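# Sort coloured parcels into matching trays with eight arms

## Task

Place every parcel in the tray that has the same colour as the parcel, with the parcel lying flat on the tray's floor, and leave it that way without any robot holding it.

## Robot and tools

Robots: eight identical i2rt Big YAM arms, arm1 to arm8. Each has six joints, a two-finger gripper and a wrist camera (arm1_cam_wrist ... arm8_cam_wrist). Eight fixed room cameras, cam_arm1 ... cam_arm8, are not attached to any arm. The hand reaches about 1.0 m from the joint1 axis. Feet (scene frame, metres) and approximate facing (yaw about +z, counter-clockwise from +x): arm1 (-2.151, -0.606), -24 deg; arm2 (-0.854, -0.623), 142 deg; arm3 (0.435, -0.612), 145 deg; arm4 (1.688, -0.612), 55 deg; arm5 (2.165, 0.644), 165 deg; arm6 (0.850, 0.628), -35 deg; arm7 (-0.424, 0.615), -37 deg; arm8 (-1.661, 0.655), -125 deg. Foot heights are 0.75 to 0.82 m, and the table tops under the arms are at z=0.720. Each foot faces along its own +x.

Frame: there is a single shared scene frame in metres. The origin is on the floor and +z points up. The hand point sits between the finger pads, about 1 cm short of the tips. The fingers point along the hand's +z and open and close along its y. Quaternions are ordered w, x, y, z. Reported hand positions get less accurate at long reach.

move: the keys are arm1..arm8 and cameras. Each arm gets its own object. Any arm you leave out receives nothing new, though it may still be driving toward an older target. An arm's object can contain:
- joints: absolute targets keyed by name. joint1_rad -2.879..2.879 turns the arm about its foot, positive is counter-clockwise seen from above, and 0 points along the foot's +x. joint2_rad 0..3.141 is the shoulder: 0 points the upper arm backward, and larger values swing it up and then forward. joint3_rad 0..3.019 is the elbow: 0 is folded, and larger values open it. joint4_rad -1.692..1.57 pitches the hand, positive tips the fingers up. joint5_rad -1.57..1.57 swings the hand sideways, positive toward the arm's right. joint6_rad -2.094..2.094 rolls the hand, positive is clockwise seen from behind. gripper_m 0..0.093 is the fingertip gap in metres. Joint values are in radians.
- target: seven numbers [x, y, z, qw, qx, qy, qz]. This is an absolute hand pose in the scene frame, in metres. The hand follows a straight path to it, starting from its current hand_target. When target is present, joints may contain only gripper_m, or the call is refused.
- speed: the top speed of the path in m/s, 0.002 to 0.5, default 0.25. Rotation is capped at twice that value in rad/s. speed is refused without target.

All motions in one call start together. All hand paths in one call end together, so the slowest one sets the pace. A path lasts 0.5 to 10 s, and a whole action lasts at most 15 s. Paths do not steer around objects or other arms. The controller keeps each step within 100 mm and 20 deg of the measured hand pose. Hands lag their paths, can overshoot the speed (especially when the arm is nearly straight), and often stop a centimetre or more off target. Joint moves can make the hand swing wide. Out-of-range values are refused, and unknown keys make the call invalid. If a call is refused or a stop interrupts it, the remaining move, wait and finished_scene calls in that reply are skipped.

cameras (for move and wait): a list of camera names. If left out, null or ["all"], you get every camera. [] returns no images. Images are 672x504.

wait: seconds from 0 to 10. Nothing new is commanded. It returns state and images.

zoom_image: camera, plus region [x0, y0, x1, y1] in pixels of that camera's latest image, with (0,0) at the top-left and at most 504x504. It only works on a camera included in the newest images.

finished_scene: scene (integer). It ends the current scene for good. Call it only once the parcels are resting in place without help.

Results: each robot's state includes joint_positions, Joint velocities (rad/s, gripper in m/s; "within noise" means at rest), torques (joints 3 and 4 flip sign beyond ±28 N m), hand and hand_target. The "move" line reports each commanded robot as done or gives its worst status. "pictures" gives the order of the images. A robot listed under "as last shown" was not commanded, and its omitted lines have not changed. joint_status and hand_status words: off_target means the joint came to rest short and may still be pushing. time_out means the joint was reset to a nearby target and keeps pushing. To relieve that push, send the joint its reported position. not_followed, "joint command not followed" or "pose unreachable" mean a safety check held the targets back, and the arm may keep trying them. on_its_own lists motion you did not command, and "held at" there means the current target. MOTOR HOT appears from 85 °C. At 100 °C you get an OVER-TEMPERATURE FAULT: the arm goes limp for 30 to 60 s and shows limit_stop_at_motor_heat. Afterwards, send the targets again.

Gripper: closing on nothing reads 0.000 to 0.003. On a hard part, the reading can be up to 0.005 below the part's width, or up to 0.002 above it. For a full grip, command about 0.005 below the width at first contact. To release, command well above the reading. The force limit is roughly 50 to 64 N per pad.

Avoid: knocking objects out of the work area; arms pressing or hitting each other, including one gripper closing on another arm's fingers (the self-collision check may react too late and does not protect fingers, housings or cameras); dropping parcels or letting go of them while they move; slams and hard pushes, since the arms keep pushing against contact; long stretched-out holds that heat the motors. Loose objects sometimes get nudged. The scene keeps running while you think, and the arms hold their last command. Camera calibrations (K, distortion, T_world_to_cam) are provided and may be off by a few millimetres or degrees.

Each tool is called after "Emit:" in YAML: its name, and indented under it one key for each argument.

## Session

Emit:
move:

Scene clock: 0.00 s.
Joint torques (N m): no reading
Heat: arm1: hottest joint1_rad 29 °C; arm2: hottest joint3_rad 31 °C; arm3: hottest joint2_rad 31 °C; arm4: hottest joint3_rad 36 °C; arm5: hottest joint3_rad 33 °C; arm6: hottest joint2_rad 31 °C; arm7: hottest joint3_rad 35 °C; arm8: hottest joint1_rad 29 °C.
Joint velocities: within noise
arm1.joint_positions: joint1_rad=+0.458 joint2_rad=+0.456 joint3_rad=+1.438 joint4_rad=-1.139 joint5_rad=+0.063 joint6_rad=-0.074 gripper_m=+0.09396
arm1.joint_status: not commanded
arm1.hand: x=-1.9866 y=-0.6052 z=+1.4040 quat_wxyz=(-0.650, +0.024, -0.759, +0.041) (m; scene frame)
arm1.hand_target: x=-1.9921 y=-0.6053 z=+1.4119 quat_wxyz=(-0.658, +0.023, -0.752, +0.041) (m; scene frame)
arm1.hand_status: not commanded
arm2.joint_positions: joint1_rad=-0.133 joint2_rad=+0.490 joint3_rad=+1.431 joint4_rad=-1.371 joint5_rad=+0.122 joint6_rad=+0.254 gripper_m=+0.09396
arm2.joint_status: not commanded
arm2.hand: x=-0.9557 y=-0.4897 z=+1.3731 quat_wxyz=(-0.193, +0.711, -0.448, -0.506) (m; scene frame)
arm2.hand_target: x=-0.9532 y=-0.4923 z=+1.3817 quat_wxyz=(-0.195, +0.705, -0.446, -0.516) (m; scene frame)
arm2.hand_status: not commanded
arm3.joint_positions: joint1_rad=+0.288 joint2_rad=+0.566 joint3_rad=+1.355 joint4_rad=-1.309 joint5_rad=+0.227 joint6_rad=-0.408 gripper_m=+0.09396
arm3.joint_status: not commanded
arm3.hand: x=+0.2384 y=-0.5089 z=+1.2929 quat_wxyz=(-0.272, +0.862, -0.018, -0.428) (m; scene frame)
arm3.hand_target: x=+0.2407 y=-0.5098 z=+1.3061 quat_wxyz=(-0.276, +0.854, -0.020, -0.440) (m; scene frame)
arm3.hand_status: not commanded
arm4.joint_positions: joint1_rad=-0.202 joint2_rad=+0.526 joint3_rad=+1.372 joint4_rad=-1.530 joint5_rad=+0.176 joint6_rad=+0.279 gripper_m=+0.09396
arm4.joint_status: not commanded
arm4.hand: x=+1.8391 y=-0.5129 z=+1.2624 quat_wxyz=(-0.405, +0.175, -0.887, -0.138) (m; scene frame)
arm4.hand_target: x=+1.8372 y=-0.5146 z=+1.2716 quat_wxyz=(-0.414, +0.173, -0.882, -0.143) (m; scene frame)
arm4.hand_status: not commanded
arm5.joint_positions: joint1_rad=+0.150 joint2_rad=+0.484 joint3_rad=+1.403 joint4_rad=-1.356 joint5_rad=-0.018 joint6_rad=+0.258 gripper_m=+0.09396
arm5.joint_status: not commanded
arm5.hand: x=+1.9905 y=+0.6571 z=+1.3561 quat_wxyz=(+0.044, +0.831, -0.149, -0.534) (m; scene frame)
arm5.hand_target: x=+1.9935 y=+0.6567 z=+1.3668 quat_wxyz=(+0.045, +0.825, -0.147, -0.545) (m; scene frame)
arm5.hand_status: not commanded
arm6.joint_positions: joint1_rad=+0.005 joint2_rad=+0.600 joint3_rad=+1.377 joint4_rad=-1.425 joint5_rad=+0.198 joint6_rad=-0.419 gripper_m=+0.09396
arm6.joint_status: not commanded
arm6.hand: x=+1.0055 y=+0.4776 z=+1.3387 quat_wxyz=(-0.341, -0.130, -0.883, +0.295) (m; scene frame)
arm6.hand_target: x=+1.0039 y=+0.4787 z=+1.3519 quat_wxyz=(-0.354, -0.130, -0.876, +0.302) (m; scene frame)
arm6.hand_status: not commanded
arm7.joint_positions: joint1_rad=-0.316 joint2_rad=+0.535 joint3_rad=+1.368 joint4_rad=-1.177 joint5_rad=-0.073 joint6_rad=-0.126 gripper_m=+0.09396
arm7.joint_status: not commanded
arm7.hand: x=-0.2873 y=+0.4416 z=+1.3804 quat_wxyz=(-0.508, -0.311, -0.757, +0.270) (m; scene frame)
arm7.hand_target: x=-0.2897 y=+0.4449 z=+1.3917 quat_wxyz=(-0.517, -0.307, -0.750, +0.275) (m; scene frame)
arm7.hand_status: not commanded
arm8.joint_positions: joint1_rad=+0.154 joint2_rad=+0.581 joint3_rad=+1.368 joint4_rad=-1.211 joint5_rad=-0.224 joint6_rad=+0.370 gripper_m=+0.09396
arm8.joint_status: not commanded
arm8.hand: x=-1.7287 y=+0.4302 z=+1.3236 quat_wxyz=(-0.435, -0.755, -0.361, +0.333) (m; scene frame)
arm8.hand_target: x=-1.7273 y=+0.4330 z=+1.3347 quat_wxyz=(-0.441, -0.748, -0.360, +0.341) (m; scene frame)
arm8.hand_status: not commanded
pictures: arm1_cam_wrist, arm2_cam_wrist, arm3_cam_wrist, arm4_cam_wrist, arm5_cam_wrist, arm6_cam_wrist, arm7_cam_wrist, arm8_cam_wrist, cam_arm1, cam_arm2, cam_arm3, cam_arm4, cam_arm5, cam_arm6, cam_arm7, cam_arm8
camera_calibration:
arm1_cam_wrist: T_world_to_cam=[[-0.0152195, -0.996953, 0.0765105, -0.740002], [-0.693609, -0.0445883, -0.718971, -0.390739], [0.720191, -0.0640107, -0.690816, 2.48859], [0, 0, 0, 1]] pos_world=[-2.07454, -0.595872, 1.49485]
arm2_cam_wrist: T_world_to_cam=[[0.840386, 0.511543, -0.179098, 1.29837], [0.378015, -0.790014, -0.482683, 0.641456], [-0.388403, 0.337938, -0.857287, 1.09197], [0, 0, 0, 1]] pos_world=[-0.909489, -0.526434, 1.47829]
arm3_cam_wrist: T_world_to_cam=[[0.273525, 0.847785, 0.454361, -0.222286], [0.935924, -0.125616, -0.32904, 0.144135], [-0.22188, 0.515248, -0.827822, 1.50941], [0, 0, 0, 1]] pos_world=[0.260809, -0.571163, 1.39794]
arm4_cam_wrist: T_world_to_cam=[[0.421854, -0.902683, -0.0848663, -1.13421], [-0.884835, -0.389474, -0.255689, 1.75501], [0.197753, 0.182956, -0.963027, 1.07081], [0, 0, 0, 1]] pos_world=[1.81961, -0.53621, 1.3837]
arm5_cam_wrist: T_world_to_cam=[[0.208911, 0.948059, -0.239877, -0.71239], [0.82852, -0.301895, -0.471607, -0.803621], [-0.519529, -0.100219, -0.848555, 2.37475], [0, 0, 0, 1]] pos_world=[2.04839, 0.670775, 1.46523]
arm6_cam_wrist: T_world_to_cam=[[-0.428857, -0.788115, 0.441539, 0.215044], [-0.90336, 0.371549, -0.214225, 1.02348], [0.00478024, -0.49074, -0.871293, 1.52029], [0, 0, 0, 1]] pos_world=[1.00952, 0.535276, 1.44892]
arm7_cam_wrist: T_world_to_cam=[[-0.747684, -0.654612, 0.111588, -0.0829416], [-0.585602, 0.570742, -0.575607, 0.380528], [0.313112, -0.495718, -0.810077, 1.54839], [0, 0, 0, 1]] pos_world=[-0.323993, 0.496085, 1.4826]
arm8_cam_wrist: T_world_to_cam=[[-0.833837, 0.353215, -0.42421, -1.03087], [0.527191, 0.737398, -0.422271, 1.1574], [0.163659, -0.575745, -0.801082, 1.71144], [0, 0, 0, 1]] pos_world=[-1.74985, 0.496007, 1.42243]

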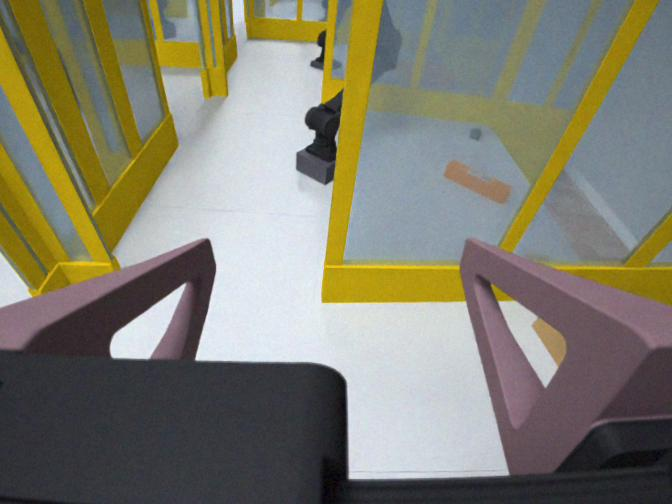

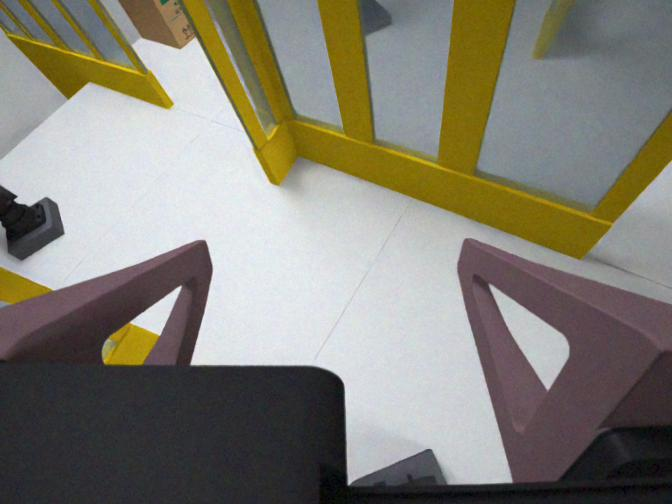

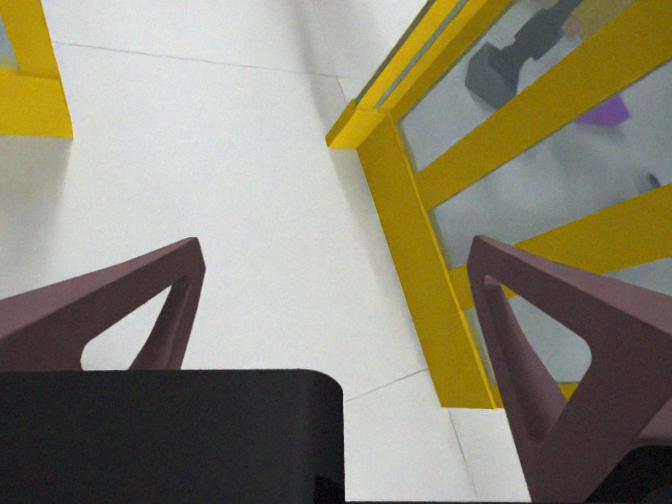

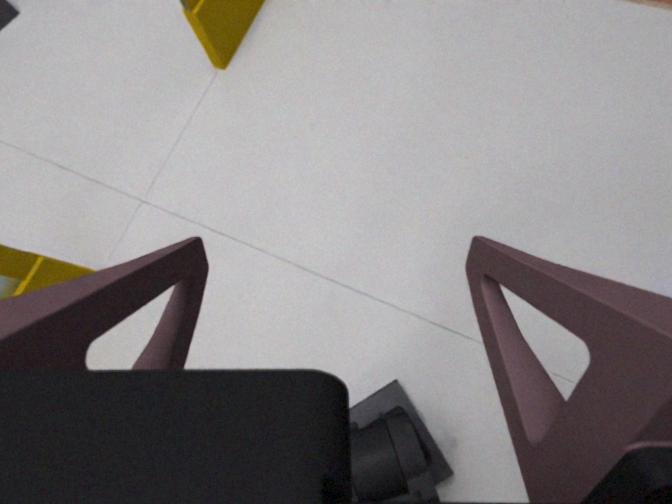

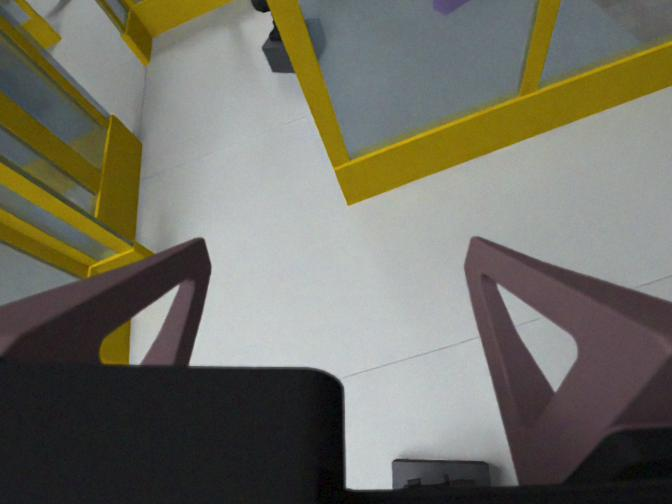

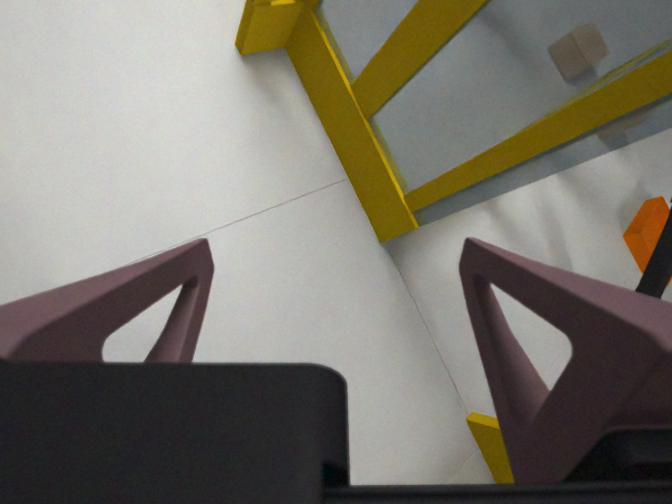

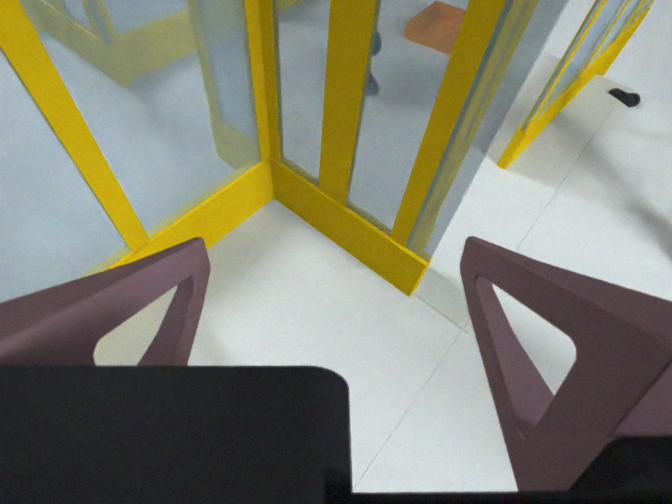

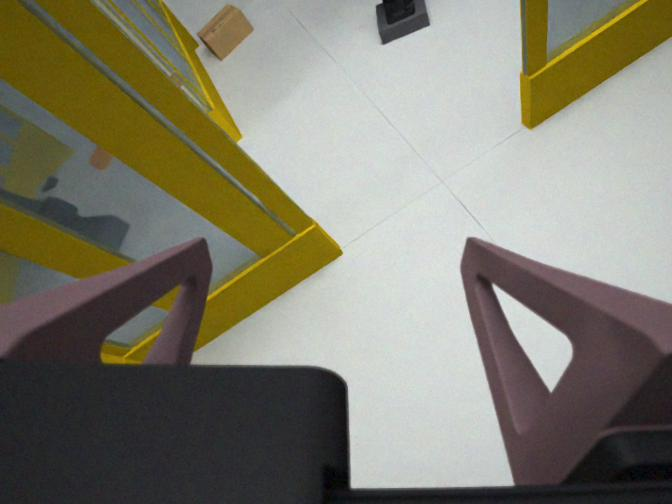

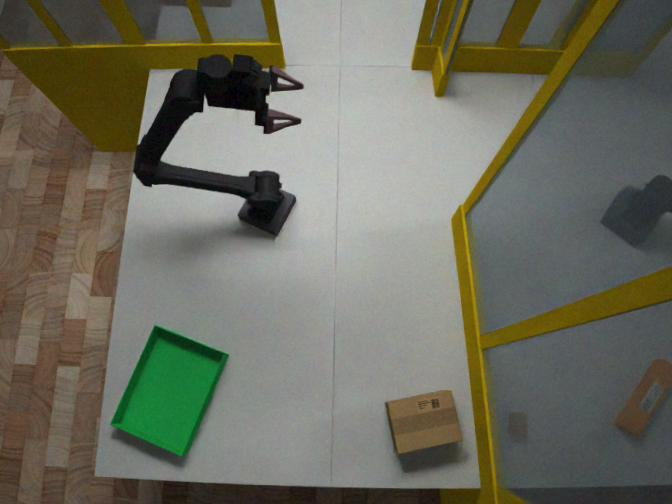

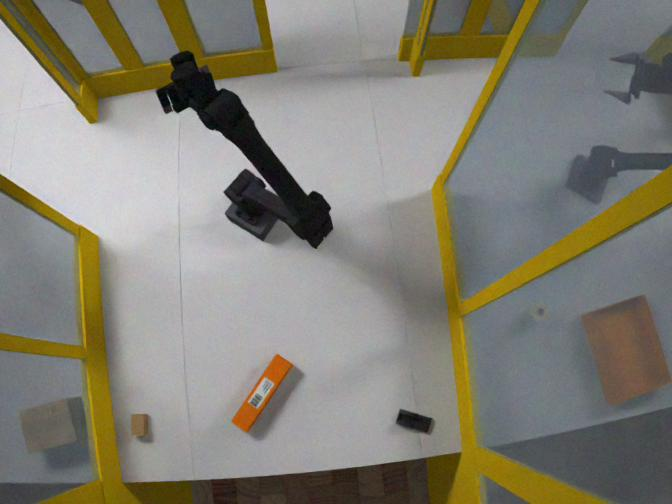

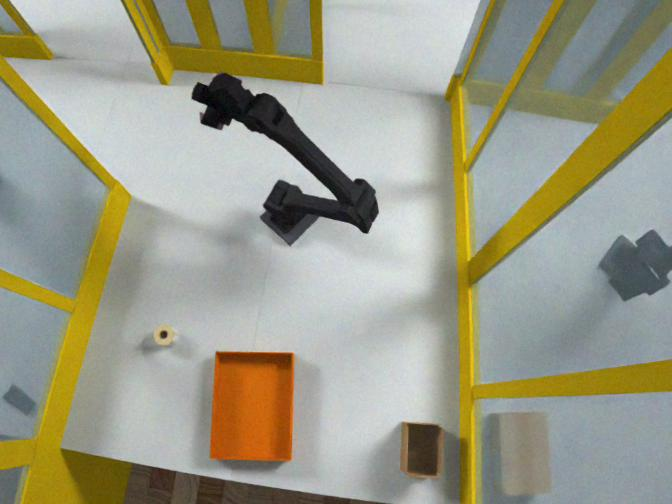

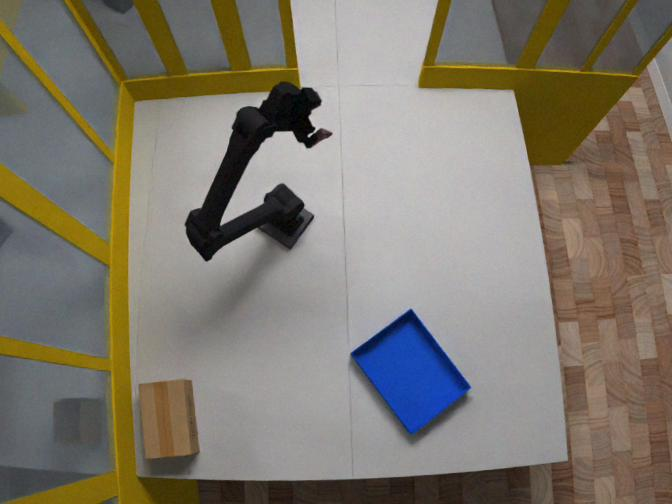

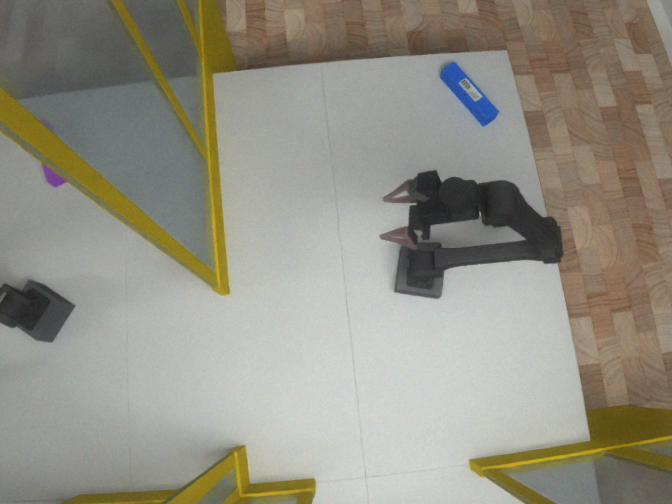

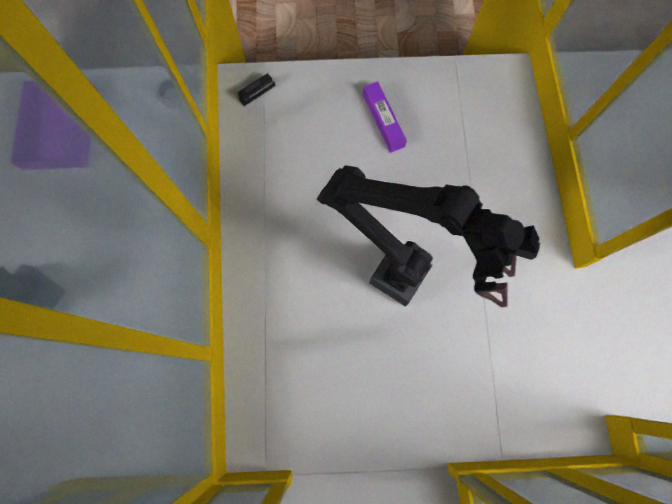

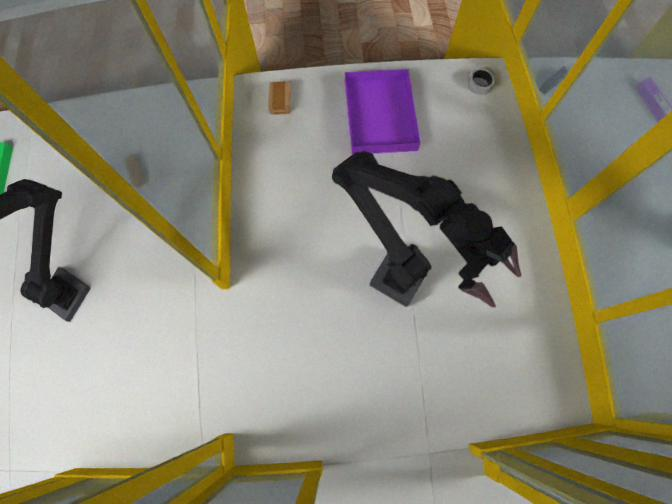

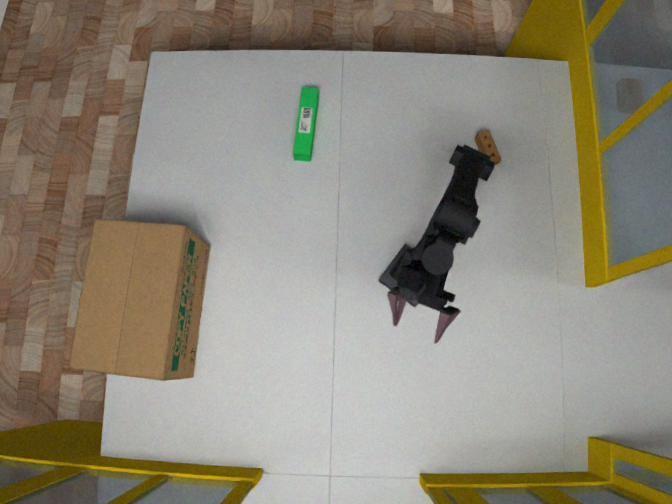

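Emit:
move:
  arm8: {"joints":{"joint1_rad":-1.937,"joint2_rad":1.2,"joint3_rad":1.35,"joint4_rad":-1.68,"joint5_rad":0,"joint6_rad":0.62}}
  arm5: {"joints":{"joint1_rad":-1.716,"joint2_rad":1.2,"joint3_rad":1.35,"joint4_rad":-1.68,"joint5_rad":0,"joint6_rad":-0.95}}
  arm2: {"joints":{"joint1_rad":2.176,"joint2_rad":1.2,"joint3_rad":1.35,"joint4_rad":-1.68,"joint5_rad":0,"joint6_rad":0.66}}
  arm6: {"joints":{"joint1_rad":2.21,"joint2_rad":1.2,"joint3_rad":1.35,"joint4_rad":-1.68,"joint5_rad":0,"joint6_rad":-0.26}}
  arm1: {"joints":{"joint1_rad":1.506,"joint2_rad":1.2,"joint3_rad":1.35,"joint4_rad":-1.68,"joint5_rad":0,"joint6_rad":-0.49}}
  arm4: {"joints":{"joint1_rad":0.161,"joint2_rad":1.2,"joint3_rad":1.35,"joint4_rad":-1.68,"joint5_rad":0,"joint6_rad":-0.46}}
  arm3: {"joints":{"joint1_rad":0.265,"joint2_rad":1.2,"joint3_rad":1.35,"joint4_rad":-1.68,"joint5_rad":0,"joint6_rad":-0.35}}
  arm7: {"joints":{"joint2_rad":1.2,"joint3_rad":1.35,"joint4_rad":-1.68,"joint5_rad":0,"joint6_rad":0}}
  cameras: []

Emit:
move:
  arm8: {"target":[-2.025,1.19,0.89,0,-0.6978,0.7163,0]}
  arm5: {"target":[2.455,1.318,0.89,0,-0.8716,0.4902,0]}
  arm2: {"target":[-0.887,-1.24,0.89,0,0.91,0.4147,0]}
  arm6: {"target":[0.836,1.302,0.89,0,-0.8007,0.599,0]}
  cameras: ["arm8_cam_wrist","arm5_cam_wrist","arm2_cam_wrist","arm6_cam_wrist"]

Scene clock: 137.30 s.
Joint torques (N m): arm1=[2.02 -6.89 8.88 -0.05 0 -0.07] | arm2=[0.73 -10.29 8.98 0.23 0 0.05] | arm3=[-2.02 -10.87 10.41 -0.23 -0.29 0.12] | arm4=[1.2 -6.65 10.66 -0.14 -0.18 -0.03] | arm5=[-0.97 -6.71 7.83 -0.03 -0.21 -0.14] | arm6=[0.09 -7.06 9.48 -0.1 0.03 -0.02] | arm7=[-0.26 -7.36 10.11 -0.16 0.09 0.22] | arm8=[1.26 -8.64 10.63 -0.46 -0.01 0.02]
Heat: arm1: hottest joint3_rad 33 °C; arm2: hottest joint3_rad 37 °C; arm3: hottest joint3_rad 33 °C; arm4: hottest joint3_rad 43 °C; arm5: hottest joint3_rad 36 °C; arm6: hottest joint3_rad 36 °C; arm7: hottest joint3_rad 46 °C; arm8: hottest joint3_rad 38 °C.
move: arm1 done; arm2 done; arm3 done; arm4 done; arm5 done; arm6 done; arm7 done; arm8 done
Joint velocities: within noise
arm1.joint_positions: joint1_rad=+1.494 joint2_rad=+1.201 joint3_rad=+1.348 joint4_rad=-1.668 joint5_rad=+0.001 joint6_rad=-0.483 gripper_m=+0.09399
arm1.joint_status: all done
arm1.hand: x=-1.9896 y=-0.3064 z=+1.0821 quat_wxyz=(-0.022, +0.701, -0.713, -0.002) (m; scene frame)
arm1.hand_target: x=-1.9944 y=-0.3067 z=+1.0829 quat_wxyz=(-0.017, +0.707, -0.707, -0.001) (m; scene frame)
arm1.hand_status: not commanded
arm2.joint_positions: joint1_rad=+2.170 joint2_rad=+1.210 joint3_rad=+1.343 joint4_rad=-1.670 joint5_rad=+0.001 joint6_rad=+0.647 gripper_m=+0.09400
arm2.joint_status: all done
arm2.hand: x=-0.8755 y=-0.9610 z=+1.1107 quat_wxyz=(+0.014, +0.908, +0.418, -0.008) (m; scene frame)
arm2.hand_target: x=-0.8731 y=-0.9584 z=+1.1165 quat_wxyz=(+0.018, +0.910, +0.414, -0.009) (m; scene frame)
arm2.hand_status: not commanded
arm3.joint_positions: joint1_rad=+0.281 joint2_rad=+1.216 joint3_rad=+1.336 joint4_rad=-1.668 joint5_rad=+0.004 joint6_rad=-0.366 gripper_m=+0.09396
arm3.joint_status: all done
arm3.hand: x=+0.1136 y=-0.5029 z=+1.0597 quat_wxyz=(-0.009, +1.000, +0.018, -0.007) (m; scene frame)
arm3.hand_target: x=+0.1180 y=-0.4996 z=+1.0700 quat_wxyz=(-0.010, +1.000, +0.002, -0.016) (m; scene frame)
arm3.hand_status: not commanded
arm4.joint_positions: joint1_rad=+0.148 joint2_rad=+1.201 joint3_rad=+1.345 joint4_rad=-1.669 joint5_rad=+0.002 joint6_rad=-0.451 gripper_m=+0.09398
arm4.joint_status: all done
arm4.hand: x=+1.8453 y=-0.3081 z=+1.0663 quat_wxyz=(-0.014, +0.700, -0.714, -0.007) (m; scene frame)
arm4.hand_target: x=+1.8402 y=-0.3076 z=+1.0685 quat_wxyz=(-0.012, +0.708, -0.706, -0.007) (m; scene frame)
arm4.hand_status: not commanded
arm5.joint_positions: joint1_rad=-1.710 joint2_rad=+1.212 joint3_rad=+1.336 joint4_rad=-1.669 joint5_rad=+0.000 joint6_rad=-0.940 gripper_m=+0.09399
arm5.joint_status: all done
arm5.hand: x=+2.2957 y=+0.9532 z=+1.1029 quat_wxyz=(-0.016, +0.870, -0.493, -0.001) (m; scene frame)
arm5.hand_target: x=+2.2966 y=+0.9503 z=+1.1121 quat_wxyz=(-0.024, +0.871, -0.491, -0.002) (m; scene frame)
arm5.hand_status: not commanded
arm6.joint_positions: joint1_rad=+2.202 joint2_rad=+1.219 joint3_rad=+1.336 joint4_rad=-1.671 joint5_rad=+0.000 joint6_rad=-0.267 gripper_m=+0.09400
arm6.joint_status: all done
arm6.hand: x=+0.8464 y=+0.9669 z=+1.1256 quat_wxyz=(-0.007, +0.799, -0.601, -0.006) (m; scene frame)
arm6.hand_target: x=+0.8437 y=+0.9638 z=+1.1367 quat_wxyz=(-0.016, +0.799, -0.601, -0.013) (m; scene frame)
arm6.hand_status: not commanded
arm7.joint_positions: joint1_rad=-0.316 joint2_rad=+1.203 joint3_rad=+1.351 joint4_rad=-1.669 joint5_rad=-0.004 joint6_rad=-0.010 gripper_m=+0.09396
arm7.joint_status: all done
arm7.hand: x=-0.2278 y=+0.3371 z=+1.1175 quat_wxyz=(-0.022, -0.455, -0.890, +0.009) (m; scene frame)
arm7.hand_target: x=-0.2303 y=+0.3395 z=+1.1180 quat_wxyz=(-0.018, -0.460, -0.888, +0.008) (m; scene frame)
arm7.hand_status: not commanded
arm8.joint_positions: joint1_rad=-1.932 joint2_rad=+1.214 joint3_rad=+1.343 joint4_rad=-1.670 joint5_rad=-0.001 joint6_rad=+0.613 gripper_m=+0.09400
arm8.joint_status: all done
arm8.hand: x=-1.8535 y=+0.9349 z=+1.0695 quat_wxyz=(+0.002, -0.704, +0.710, +0.014) (m; scene frame)
arm8.hand_target: x=-1.8497 y=+0.9330 z=+1.0767 quat_wxyz=(+0.003, -0.699, +0.715, +0.020) (m; scene frame)
arm8.hand_status: not commanded
pictures: none
No camera images: "cameras" was empty.

Scene clock: 140.37 s.
Joint torques (N m): arm1=[2.26 -6.95 8.87 -0.09 -0.01 -0.07] | arm2=[0.85 -21.71 11.32 0.42 -0.03 0.08] | arm3=[-1.85 -10.81 10.43 -0.27 -0.29 0.12] | arm4=[1.2 -6.59 10.67 -0.14 -0.18 -0.03] | arm5=[-1.26 -20.6 10.22 -0.13 -0.25 -0.17] | arm6=[0.09 -16.26 12.34 -0.18 0.03 -0.06] | arm7=[-0.32 -7.47 10.07 -0.2 0.07 0.2] | arm8=[1.49 -19.66 14.42 -0.62 0.02 0.04]
Heat: arm1: hottest joint3_rad 33 °C; arm2: hottest joint3_rad 37 °C; arm3: hottest joint3_rad 33 °C; arm4: hottest joint3_rad 43 °C; arm5: hottest joint3_rad 37 °C; arm6: hottest joint3_rad 36 °C; arm7: hottest joint3_rad 46 °C; arm8: hottest joint3_rad 38 °C.
move: arm2 off_target; arm5 off_target; arm6 off_target; arm8 off_target
Joint velocities: within noise
arm1, arm3, arm4, arm7: as last shown
arm2.joint_positions: joint1_rad=+2.171 joint2_rad=+2.012 joint3_rad=+1.710 joint4_rad=-1.298 joint5_rad=+0.001 joint6_rad=+0.649 gripper_m=+0.09400
arm2.joint_status: not commanded
arm2.hand: x=-0.8911 y=-1.2244 z=+0.8816 quat_wxyz=(-0.014, +0.909, +0.417, +0.006) (m; scene frame)
arm2.hand_target: x=-0.8869 y=-1.2393 z=+0.8901 quat_wxyz=(+0.000, +0.910, +0.415, +0.000) (m; scene frame)
arm2.hand_status: off_target (0.018 m and 1.7 deg from the pose sent, 0.356 m and 1.9 deg at the start)
arm5.joint_positions: joint1_rad=-1.710 joint2_rad=+2.423 joint3_rad=+2.420 joint4_rad=-1.604 joint5_rad=+0.000 joint6_rad=-0.942 gripper_m=+0.09399
arm5.joint_status: not commanded
arm5.hand: x=+2.4473 y=+1.3108 z=+0.8772 quat_wxyz=(+0.014, +0.871, -0.492, +0.002) (m; scene frame)
arm5.hand_target: x=+2.4548 y=+1.3174 z=+0.8900 quat_wxyz=(-0.001, +0.872, -0.490, +0.000) (m; scene frame)
arm5.hand_status: off_target (0.017 m and 1.7 deg from the pose sent, 0.452 m and 1.9 deg at the start)
arm6.joint_positions: joint1_rad=+2.202 joint2_rad=+2.186 joint3_rad=+1.937 joint4_rad=-1.354 joint5_rad=+0.000 joint6_rad=-0.267 gripper_m=+0.09400
arm6.joint_status: not commanded
arm6.hand: x=+0.8422 y=+1.2865 z=+0.8779 quat_wxyz=(+0.013, +0.799, -0.601, +0.009) (m; scene frame)
arm6.hand_target: x=+0.8361 y=+1.3011 z=+0.8901 quat_wxyz=(+0.000, +0.801, -0.599, +0.000) (m; scene frame)
arm6.hand_status: off_target (0.021 m and 1.9 deg from the pose sent, 0.410 m and 1.1 deg at the start)
arm8.joint_positions: joint1_rad=-1.932 joint2_rad=+2.068 joint3_rad=+1.906 joint4_rad=-1.432 joint5_rad=-0.001 joint6_rad=+0.617 gripper_m=+0.09400
arm8.joint_status: not commanded
arm8.hand: x=-2.0203 y=+1.1769 z=+0.8806 quat_wxyz=(-0.003, -0.702, +0.712, -0.012) (m; scene frame)
arm8.hand_target: x=-2.0245 y=+1.1896 z=+0.8901 quat_wxyz=(+0.000, -0.698, +0.716, +0.001) (m; scene frame)
arm8.hand_status: off_target (0.017 m and 1.6 deg from the pose sent, 0.356 m and 1.9 deg at the start)
pictures: arm2_cam_wrist, arm5_cam_wrist, arm6_cam_wrist, arm8_cam_wrist
camera_calibration:
arm2_cam_wrist: T_world_to_cam=[[-0.755011, 0.654941, 0.0318097, 0.0998633], [0.537754, 0.590701, 0.601576, 0.676501], [0.375206, 0.471302, -0.798182, 1.73564], [0, 0, 0, 1]] pos_world=[-0.939615, -1.28302, 0.975211]
arm5_cam_wrist: T_world_to_cam=[[0.862273, 0.506168, -0.0167305, -2.75796], [0.418728, -0.693956, 0.58574, -0.621362], [0.284872, -0.512073, -0.810326, 0.808938], [0, 0, 0, 1]] pos_world=[2.40785, 1.37903, 0.973318]
arm6_cam_wrist: T_world_to_cam=[[0.959048, 0.283234, -0.00250709, -1.17139], [0.228065, -0.766934, 0.599831, 0.273792], [0.16797, -0.575839, -0.800122, 1.42607], [0, 0, 0, 1]] pos_world=[0.821439, 1.36294, 0.973863]
arm8_cam_wrist: T_world_to_cam=[[0.999823, -0.0186236, 0.00273013, 2.04039], [-0.0164509, -0.794118, 0.607542, 0.37066], [-0.00914656, -0.607479, -0.794283, 1.51651], [0, 0, 0, 1]] pos_world=[-2.02006, 1.25359, 0.973776]

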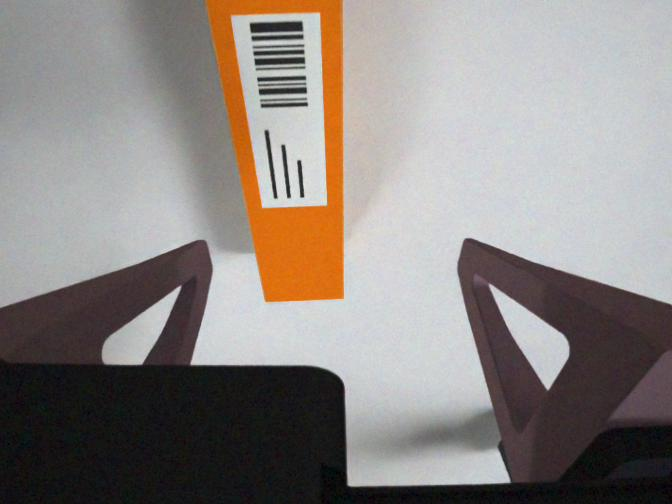

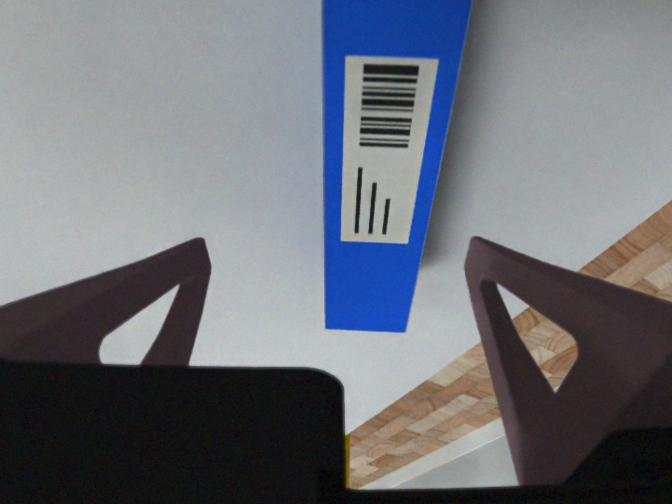

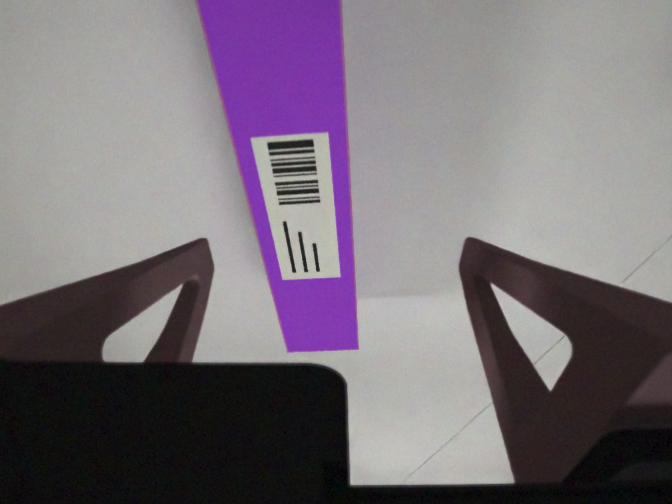

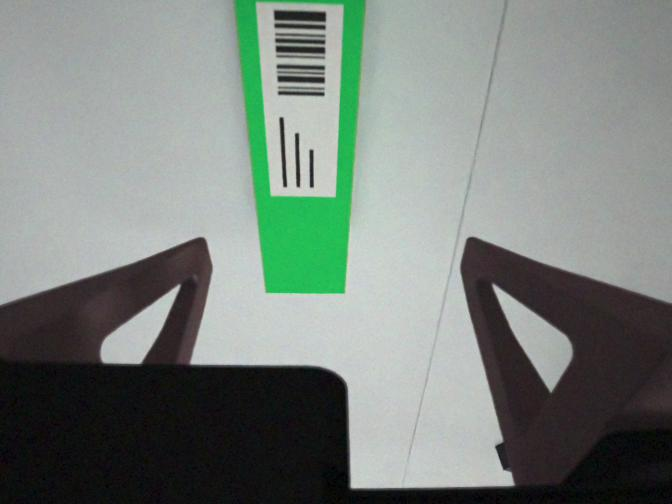

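Emit:
move:
  arm8: {"target":[-2.039,1.206,0.86,0,-0.6871,0.7266,0]}
  arm5: {"target":[2.472,1.327,0.86,0,-0.8643,0.503,0]}
  arm2: {"target":[-0.882,-1.256,0.86,0,0.9052,0.425,0]}
  arm6: {"target":[0.832,1.252,0.86,0,-0.8211,0.5707,0]}
  cameras: ["arm8_cam_wrist","arm5_cam_wrist","arm2_cam_wrist","arm6_cam_wrist"]

Scene clock: 174.43 s.
Joint torques (N m): arm1=[1.85 -7 8.91 -0.05 0.02 -0.07] | arm2=[0.73 -22.53 11.19 0.8 -0.02 -0.06] | arm3=[-1.96 -10.81 10.44 -0.2 -0.3 0.13] | arm4=[1.26 -6.65 10.67 -0.14 -0.18 -0.03] | arm5=[-1.61 -21.66 10 0.03 -0.28 -0.05] | arm6=[0.26 -18.43 7.84 0.47 0.04 -0.19] | arm7=[-0.44 -7.41 10.07 -0.18 0.09 0.22] | arm8=[2.02 -20.6 14.31 0.02 0.01 0.03]
Heat: arm1: hottest joint3_rad 34 °C; arm2: hottest joint3_rad 40 °C; arm3: hottest joint3_rad 33 °C; arm4: hottest joint3_rad 47 °C; arm5: hottest joint3_rad 41 °C; arm6: hottest joint3_rad 38 °C; arm7: hottest joint3_rad 46 °C; arm8: hottest joint3_rad 44 °C.
move: arm2 off_target; arm5 off_target; arm6 off_target; arm8 off_target
Joint velocities: within noise
arm1, arm3, arm4, arm7: as last shown
arm2.joint_positions: joint1_rad=+2.182 joint2_rad=+2.077 joint3_rad=+1.737 joint4_rad=-1.271 joint5_rad=+0.001 joint6_rad=+0.649 gripper_m=+0.09400
arm2.joint_status: not commanded
arm2.hand: x=-0.8853 y=-1.2374 z=+0.8526 quat_wxyz=(-0.018, +0.906, +0.422, +0.009) (m; scene frame)
arm2.hand_target: x=-0.8820 y=-1.2553 z=+0.8605 quat_wxyz=(+0.000, +0.905, +0.425, +0.000) (m; scene frame)
arm2.hand_status: off_target (0.020 m and 2.4 deg from the pose sent, 0.039 m and 1.9 deg at the start)
arm4.joint_positions: joint1_rad=+0.148 joint2_rad=+1.201 joint3_rad=+1.345 joint4_rad=-1.669 joint5_rad=+0.002 joint6_rad=-0.452 gripper_m=+0.09398
arm5.joint_positions: joint1_rad=-1.728 joint2_rad=+2.514 joint3_rad=+2.493 joint4_rad=-1.604 joint5_rad=+0.000 joint6_rad=-0.943 gripper_m=+0.09399
arm5.joint_status: not commanded
arm5.hand: x=+2.4645 y=+1.3166 z=+0.8402 quat_wxyz=(+0.023, +0.866, -0.500, +0.003) (m; scene frame)
arm5.hand_target: x=+2.4716 y=+1.3260 z=+0.8603 quat_wxyz=(-0.001, +0.864, -0.503, +0.000) (m; scene frame)
arm5.hand_status: off_target (0.024 m and 2.7 deg from the pose sent, 0.034 m and 2.2 deg at the start)
arm6.joint_positions: joint1_rad=+2.207 joint2_rad=+2.117 joint3_rad=+1.713 joint4_rad=-1.213 joint5_rad=+0.000 joint6_rad=-0.316 gripper_m=+0.09400
arm6.joint_status: not commanded
arm6.hand: x=+0.8392 y=+1.2447 z=+0.8402 quat_wxyz=(+0.019, +0.815, -0.579, +0.013) (m; scene frame)
arm6.hand_target: x=+0.8321 y=+1.2517 z=+0.8599 quat_wxyz=(+0.000, +0.821, -0.571, +0.000) (m; scene frame)
arm6.hand_status: off_target (0.022 m and 2.9 deg from the pose sent, 0.040 m and 4.7 deg at the start)
arm8.joint_positions: joint1_rad=-1.932 joint2_rad=+2.147 joint3_rad=+1.958 joint4_rad=-1.424 joint5_rad=-0.001 joint6_rad=+0.650 gripper_m=+0.09400
arm8.joint_status: not commanded
arm8.hand: x=-2.0297 y=+1.1906 z=+0.8508 quat_wxyz=(-0.004, -0.690, +0.723, -0.021) (m; scene frame)
arm8.hand_target: x=-2.0384 y=+1.2053 z=+0.8602 quat_wxyz=(+0.000, -0.687, +0.727, +0.000) (m; scene frame)
arm8.hand_status: off_target (0.020 m and 2.5 deg from the pose sent, 0.040 m and 2.8 deg at the start)
pictures: arm2_cam_wrist, arm5_cam_wrist, arm6_cam_wrist, arm8_cam_wrist
camera_calibration:
arm2_cam_wrist: T_world_to_cam=[[-0.76204, 0.6464, 0.0382489, 0.0914334], [0.531008, 0.590015, 0.608205, 0.686077], [0.370576, 0.483787, -0.792858, 1.72327], [0, 0, 0, 1]] pos_world=[-0.933239, -1.29759, 0.945536]
arm5_cam_wrist: T_world_to_cam=[[0.871034, 0.490211, -0.0314959, -2.76455], [0.410681, -0.691542, 0.594231, -0.593218], [0.269518, -0.530531, -0.803677, 0.833645], [0, 0, 0, 1]] pos_world=[2.42696, 1.38725, 0.935419]
arm6_cam_wrist: T_world_to_cam=[[0.942071, 0.335309, -0.00843092, -1.2023], [0.270525, -0.744718, 0.610091, 0.193209], [0.19829, -0.57703, -0.792286, 1.34177], [0, 0, 0, 1]] pos_world=[0.814321, 1.32127, 0.935057]
arm8_cam_wrist: T_world_to_cam=[[0.998533, -0.052075, 0.0148009, 2.07711], [-0.050054, -0.783878, 0.618895, 0.309372], [-0.0206269, -0.618728, -0.785335, 1.48347], [0, 0, 0, 1]] pos_world=[-2.02798, 1.26854, 0.942807]

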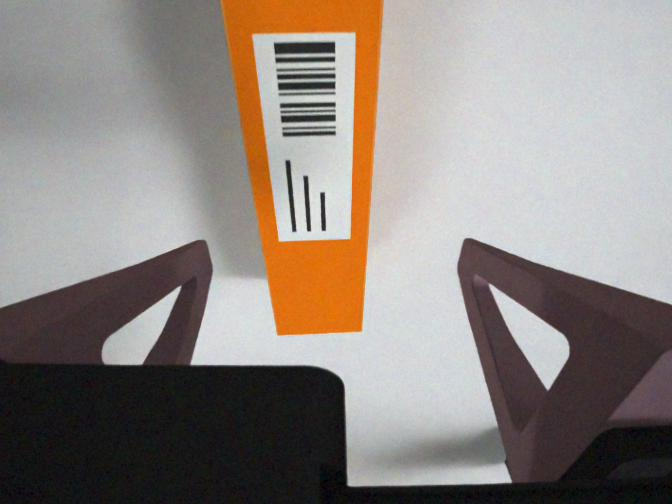

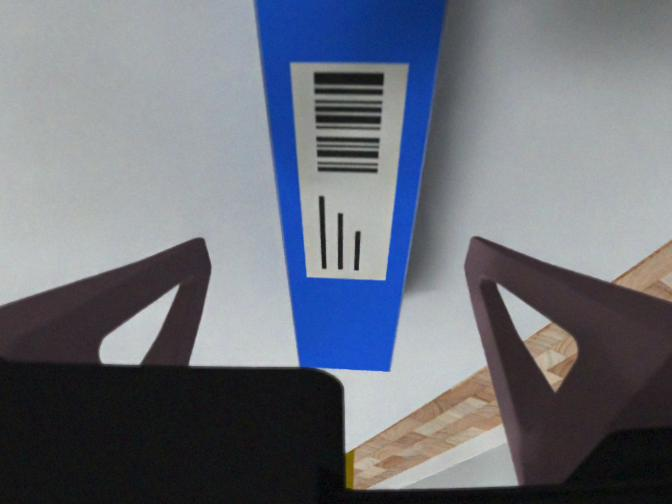

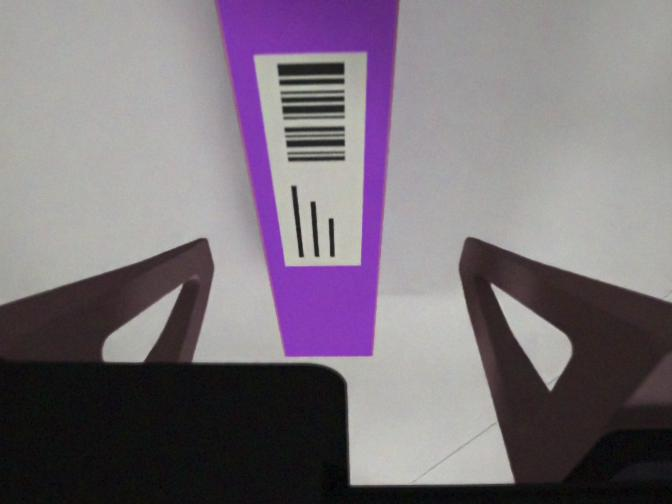

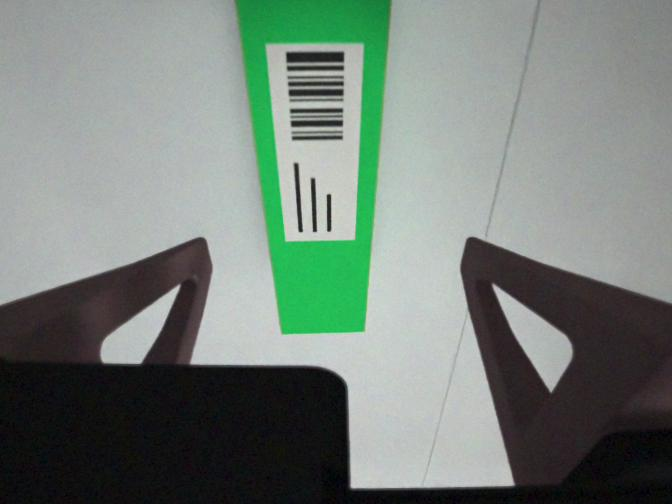

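Emit:
move:
  arm8: {"target":[-2.038,1.209,0.747,0,-0.6871,0.7266,0],"speed":0.12}
  arm5: {"target":[2.468,1.321,0.747,0,-0.8643,0.503,0],"speed":0.12}
  arm2: {"target":[-0.89,-1.259,0.747,0,0.9052,0.425,0],"speed":0.12}
  arm6: {"target":[0.83,1.25,0.747,0,-0.8211,0.5707,0],"speed":0.12}
  cameras: ["arm8_cam_wrist","arm5_cam_wrist","arm2_cam_wrist","arm6_cam_wrist"]

Scene clock: 186.57 s.
Joint torques (N m): arm1=[2.14 -7.12 8.75 -0.12 -0.02 -0.1] | arm2=[-0.32 -23.36 7.47 0.91 -0.01 -0.18] | arm3=[-1.96 -10.81 10.43 -0.23 -0.29 0.13] | arm4=[1.26 -6.65 10.66 -0.14 -0.18 -0.03] | arm5=[-1.08 -20.89 6.97 0.69 -0.26 0.04] | arm6=[0.26 -15.33 7.3 0.57 0.05 -0.14] | arm7=[-0.26 -7.3 10.11 -0.23 0.09 0.21] | arm8=[1.44 -21.42 9.24 0.28 0 0.01]
Heat: arm1: hottest joint3_rad 34 °C; arm2: hottest joint3_rad 40 °C; arm3: hottest joint3_rad 33 °C; arm4: hottest joint3_rad 47 °C; arm5: hottest joint3_rad 42 °C; arm6: hottest joint3_rad 37 °C; arm7: hottest joint3_rad 46 °C; arm8: hottest joint3_rad 43 °C.
move: arm2 done; arm5 done; arm6 done; arm8 off_target
Joint velocities: within noise
arm1, arm3, arm4, arm7: as last shown
arm2.joint_positions: joint1_rad=+2.182 joint2_rad=+2.213 joint3_rad=+1.697 joint4_rad=-1.053 joint5_rad=+0.001 joint6_rad=+0.649 gripper_m=+0.09400
arm2.joint_status: not commanded
arm2.hand: x=-0.8863 y=-1.2577 z=+0.7554 quat_wxyz=(+0.000, +0.906, +0.422, -0.001) (m; scene frame)
arm2.hand_target: x=-0.8901 y=-1.2588 z=+0.7470 quat_wxyz=(+0.000, +0.905, +0.425, +0.000) (m; scene frame)
arm2.hand_status: done (0.009 m and 0.4 deg from the pose sent, 0.108 m and 2.4 deg at the start)
arm5.joint_positions: joint1_rad=-1.728 joint2_rad=+2.530 joint3_rad=+2.293 joint4_rad=-1.347 joint5_rad=+0.001 joint6_rad=-0.942 gripper_m=+0.09399
arm5.joint_status: not commanded
arm5.hand: x=+2.4657 y=+1.3191 z=+0.7525 quat_wxyz=(+0.003, +0.866, -0.500, +0.001) (m; scene frame)
arm5.hand_target: x=+2.4680 y=+1.3210 z=+0.7471 quat_wxyz=(+0.000, +0.864, -0.503, +0.000) (m; scene frame)
arm5.hand_status: done (0.006 m and 0.6 deg from the pose sent, 0.093 m and 2.7 deg at the start)
arm6.joint_positions: joint1_rad=+2.211 joint2_rad=+2.215 joint3_rad=+1.621 joint4_rad=-0.987 joint5_rad=+0.000 joint6_rad=-0.317 gripper_m=+0.09400
arm6.joint_status: not commanded
arm6.hand: x=+0.8371 y=+1.2456 z=+0.7501 quat_wxyz=(+0.004, +0.816, -0.578, +0.003) (m; scene frame)
arm6.hand_target: x=+0.8299 y=+1.2498 z=+0.7470 quat_wxyz=(+0.000, +0.821, -0.571, +0.000) (m; scene frame)
arm6.hand_status: done (0.009 m and 1.2 deg from the pose sent, 0.094 m and 2.9 deg at the start)
arm8.joint_positions: joint1_rad=-1.932 joint2_rad=+2.245 joint3_rad=+1.876 joint4_rad=-1.197 joint5_rad=-0.001 joint6_rad=+0.650 gripper_m=+0.09400
arm8.joint_status: not commanded
arm8.hand: x=-2.0404 y=+1.2060 z=+0.7576 quat_wxyz=(+0.000, -0.690, +0.723, +0.002) (m; scene frame)
arm8.hand_target: x=-2.0378 y=+1.2089 z=+0.7471 quat_wxyz=(+0.000, -0.687, +0.727, +0.000) (m; scene frame)
arm8.hand_status: off_target (0.011 m and 0.6 deg from the pose sent, 0.106 m and 2.5 deg at the start)
pictures: arm2_cam_wrist, arm5_cam_wrist, arm6_cam_wrist, arm8_cam_wrist
camera_calibration:
arm2_cam_wrist: T_world_to_cam=[[-0.762003, 0.647444, 0.0129896, 0.127927], [0.532232, 0.614727, 0.5821, 0.80953], [0.368892, 0.450475, -0.813014, 1.6283], [0, 0, 0, 1]] pos_world=[-0.934043, -1.31397, 0.85094]
arm5_cam_wrist: T_world_to_cam=[[0.871451, 0.490481, 0.00146591, -2.79569], [0.400531, -0.713354, 0.575066, -0.47182], [0.283105, -0.500555, -0.818105, 0.701978], [0, 0, 0, 1]] pos_world=[2.42655, 1.38604, 0.849718]
arm6_cam_wrist: T_world_to_cam=[[0.940802, 0.338946, 0.00279826, -1.21327], [0.273836, -0.764891, 0.583058, 0.292021], [0.199765, -0.547775, -0.812426, 1.24878], [0, 0, 0, 1]] pos_world=[0.81202, 1.31865, 0.84767]
arm8_cam_wrist: T_world_to_cam=[[0.998525, -0.052457, -0.0139883, 2.11225], [-0.0341656, -0.807411, 0.588999, 0.462062], [-0.0421914, -0.587653, -0.808013, 1.35535], [0, 0, 0, 1]] pos_world=[-2.03616, 1.28035, 0.85253]

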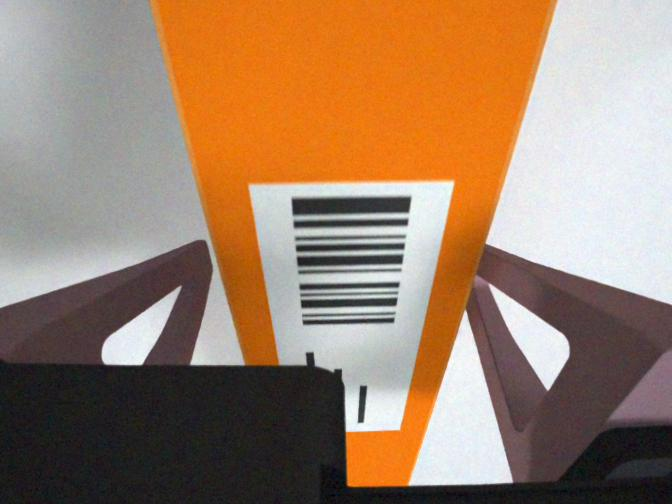

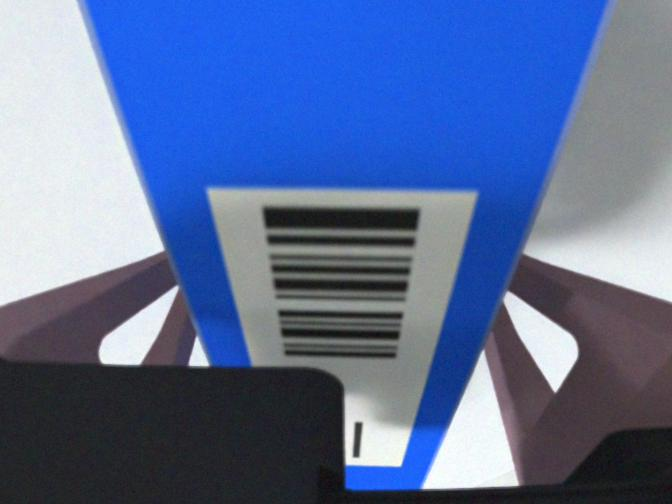

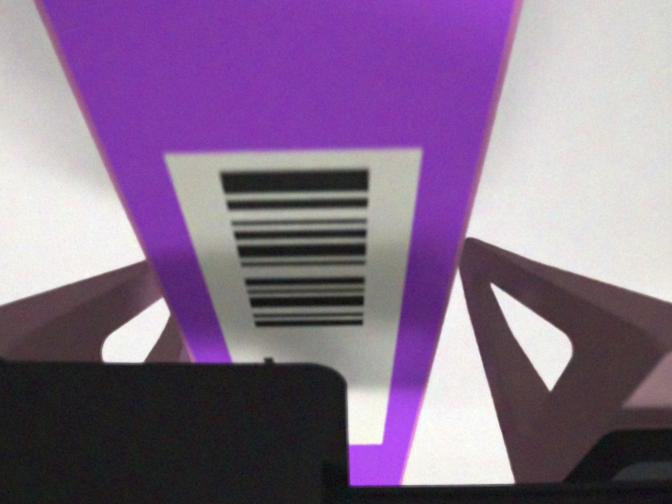

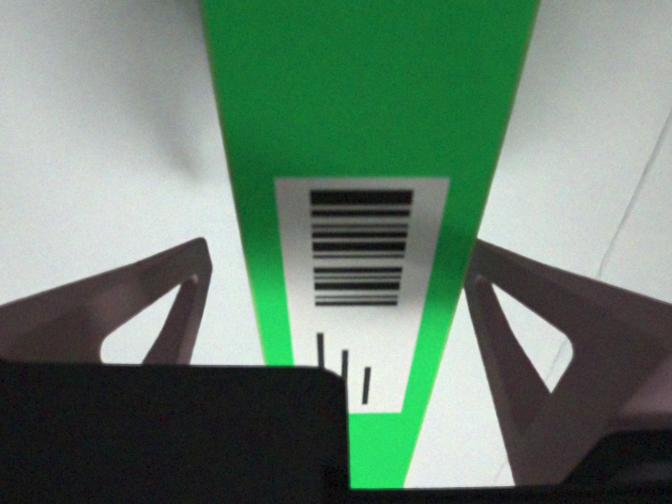

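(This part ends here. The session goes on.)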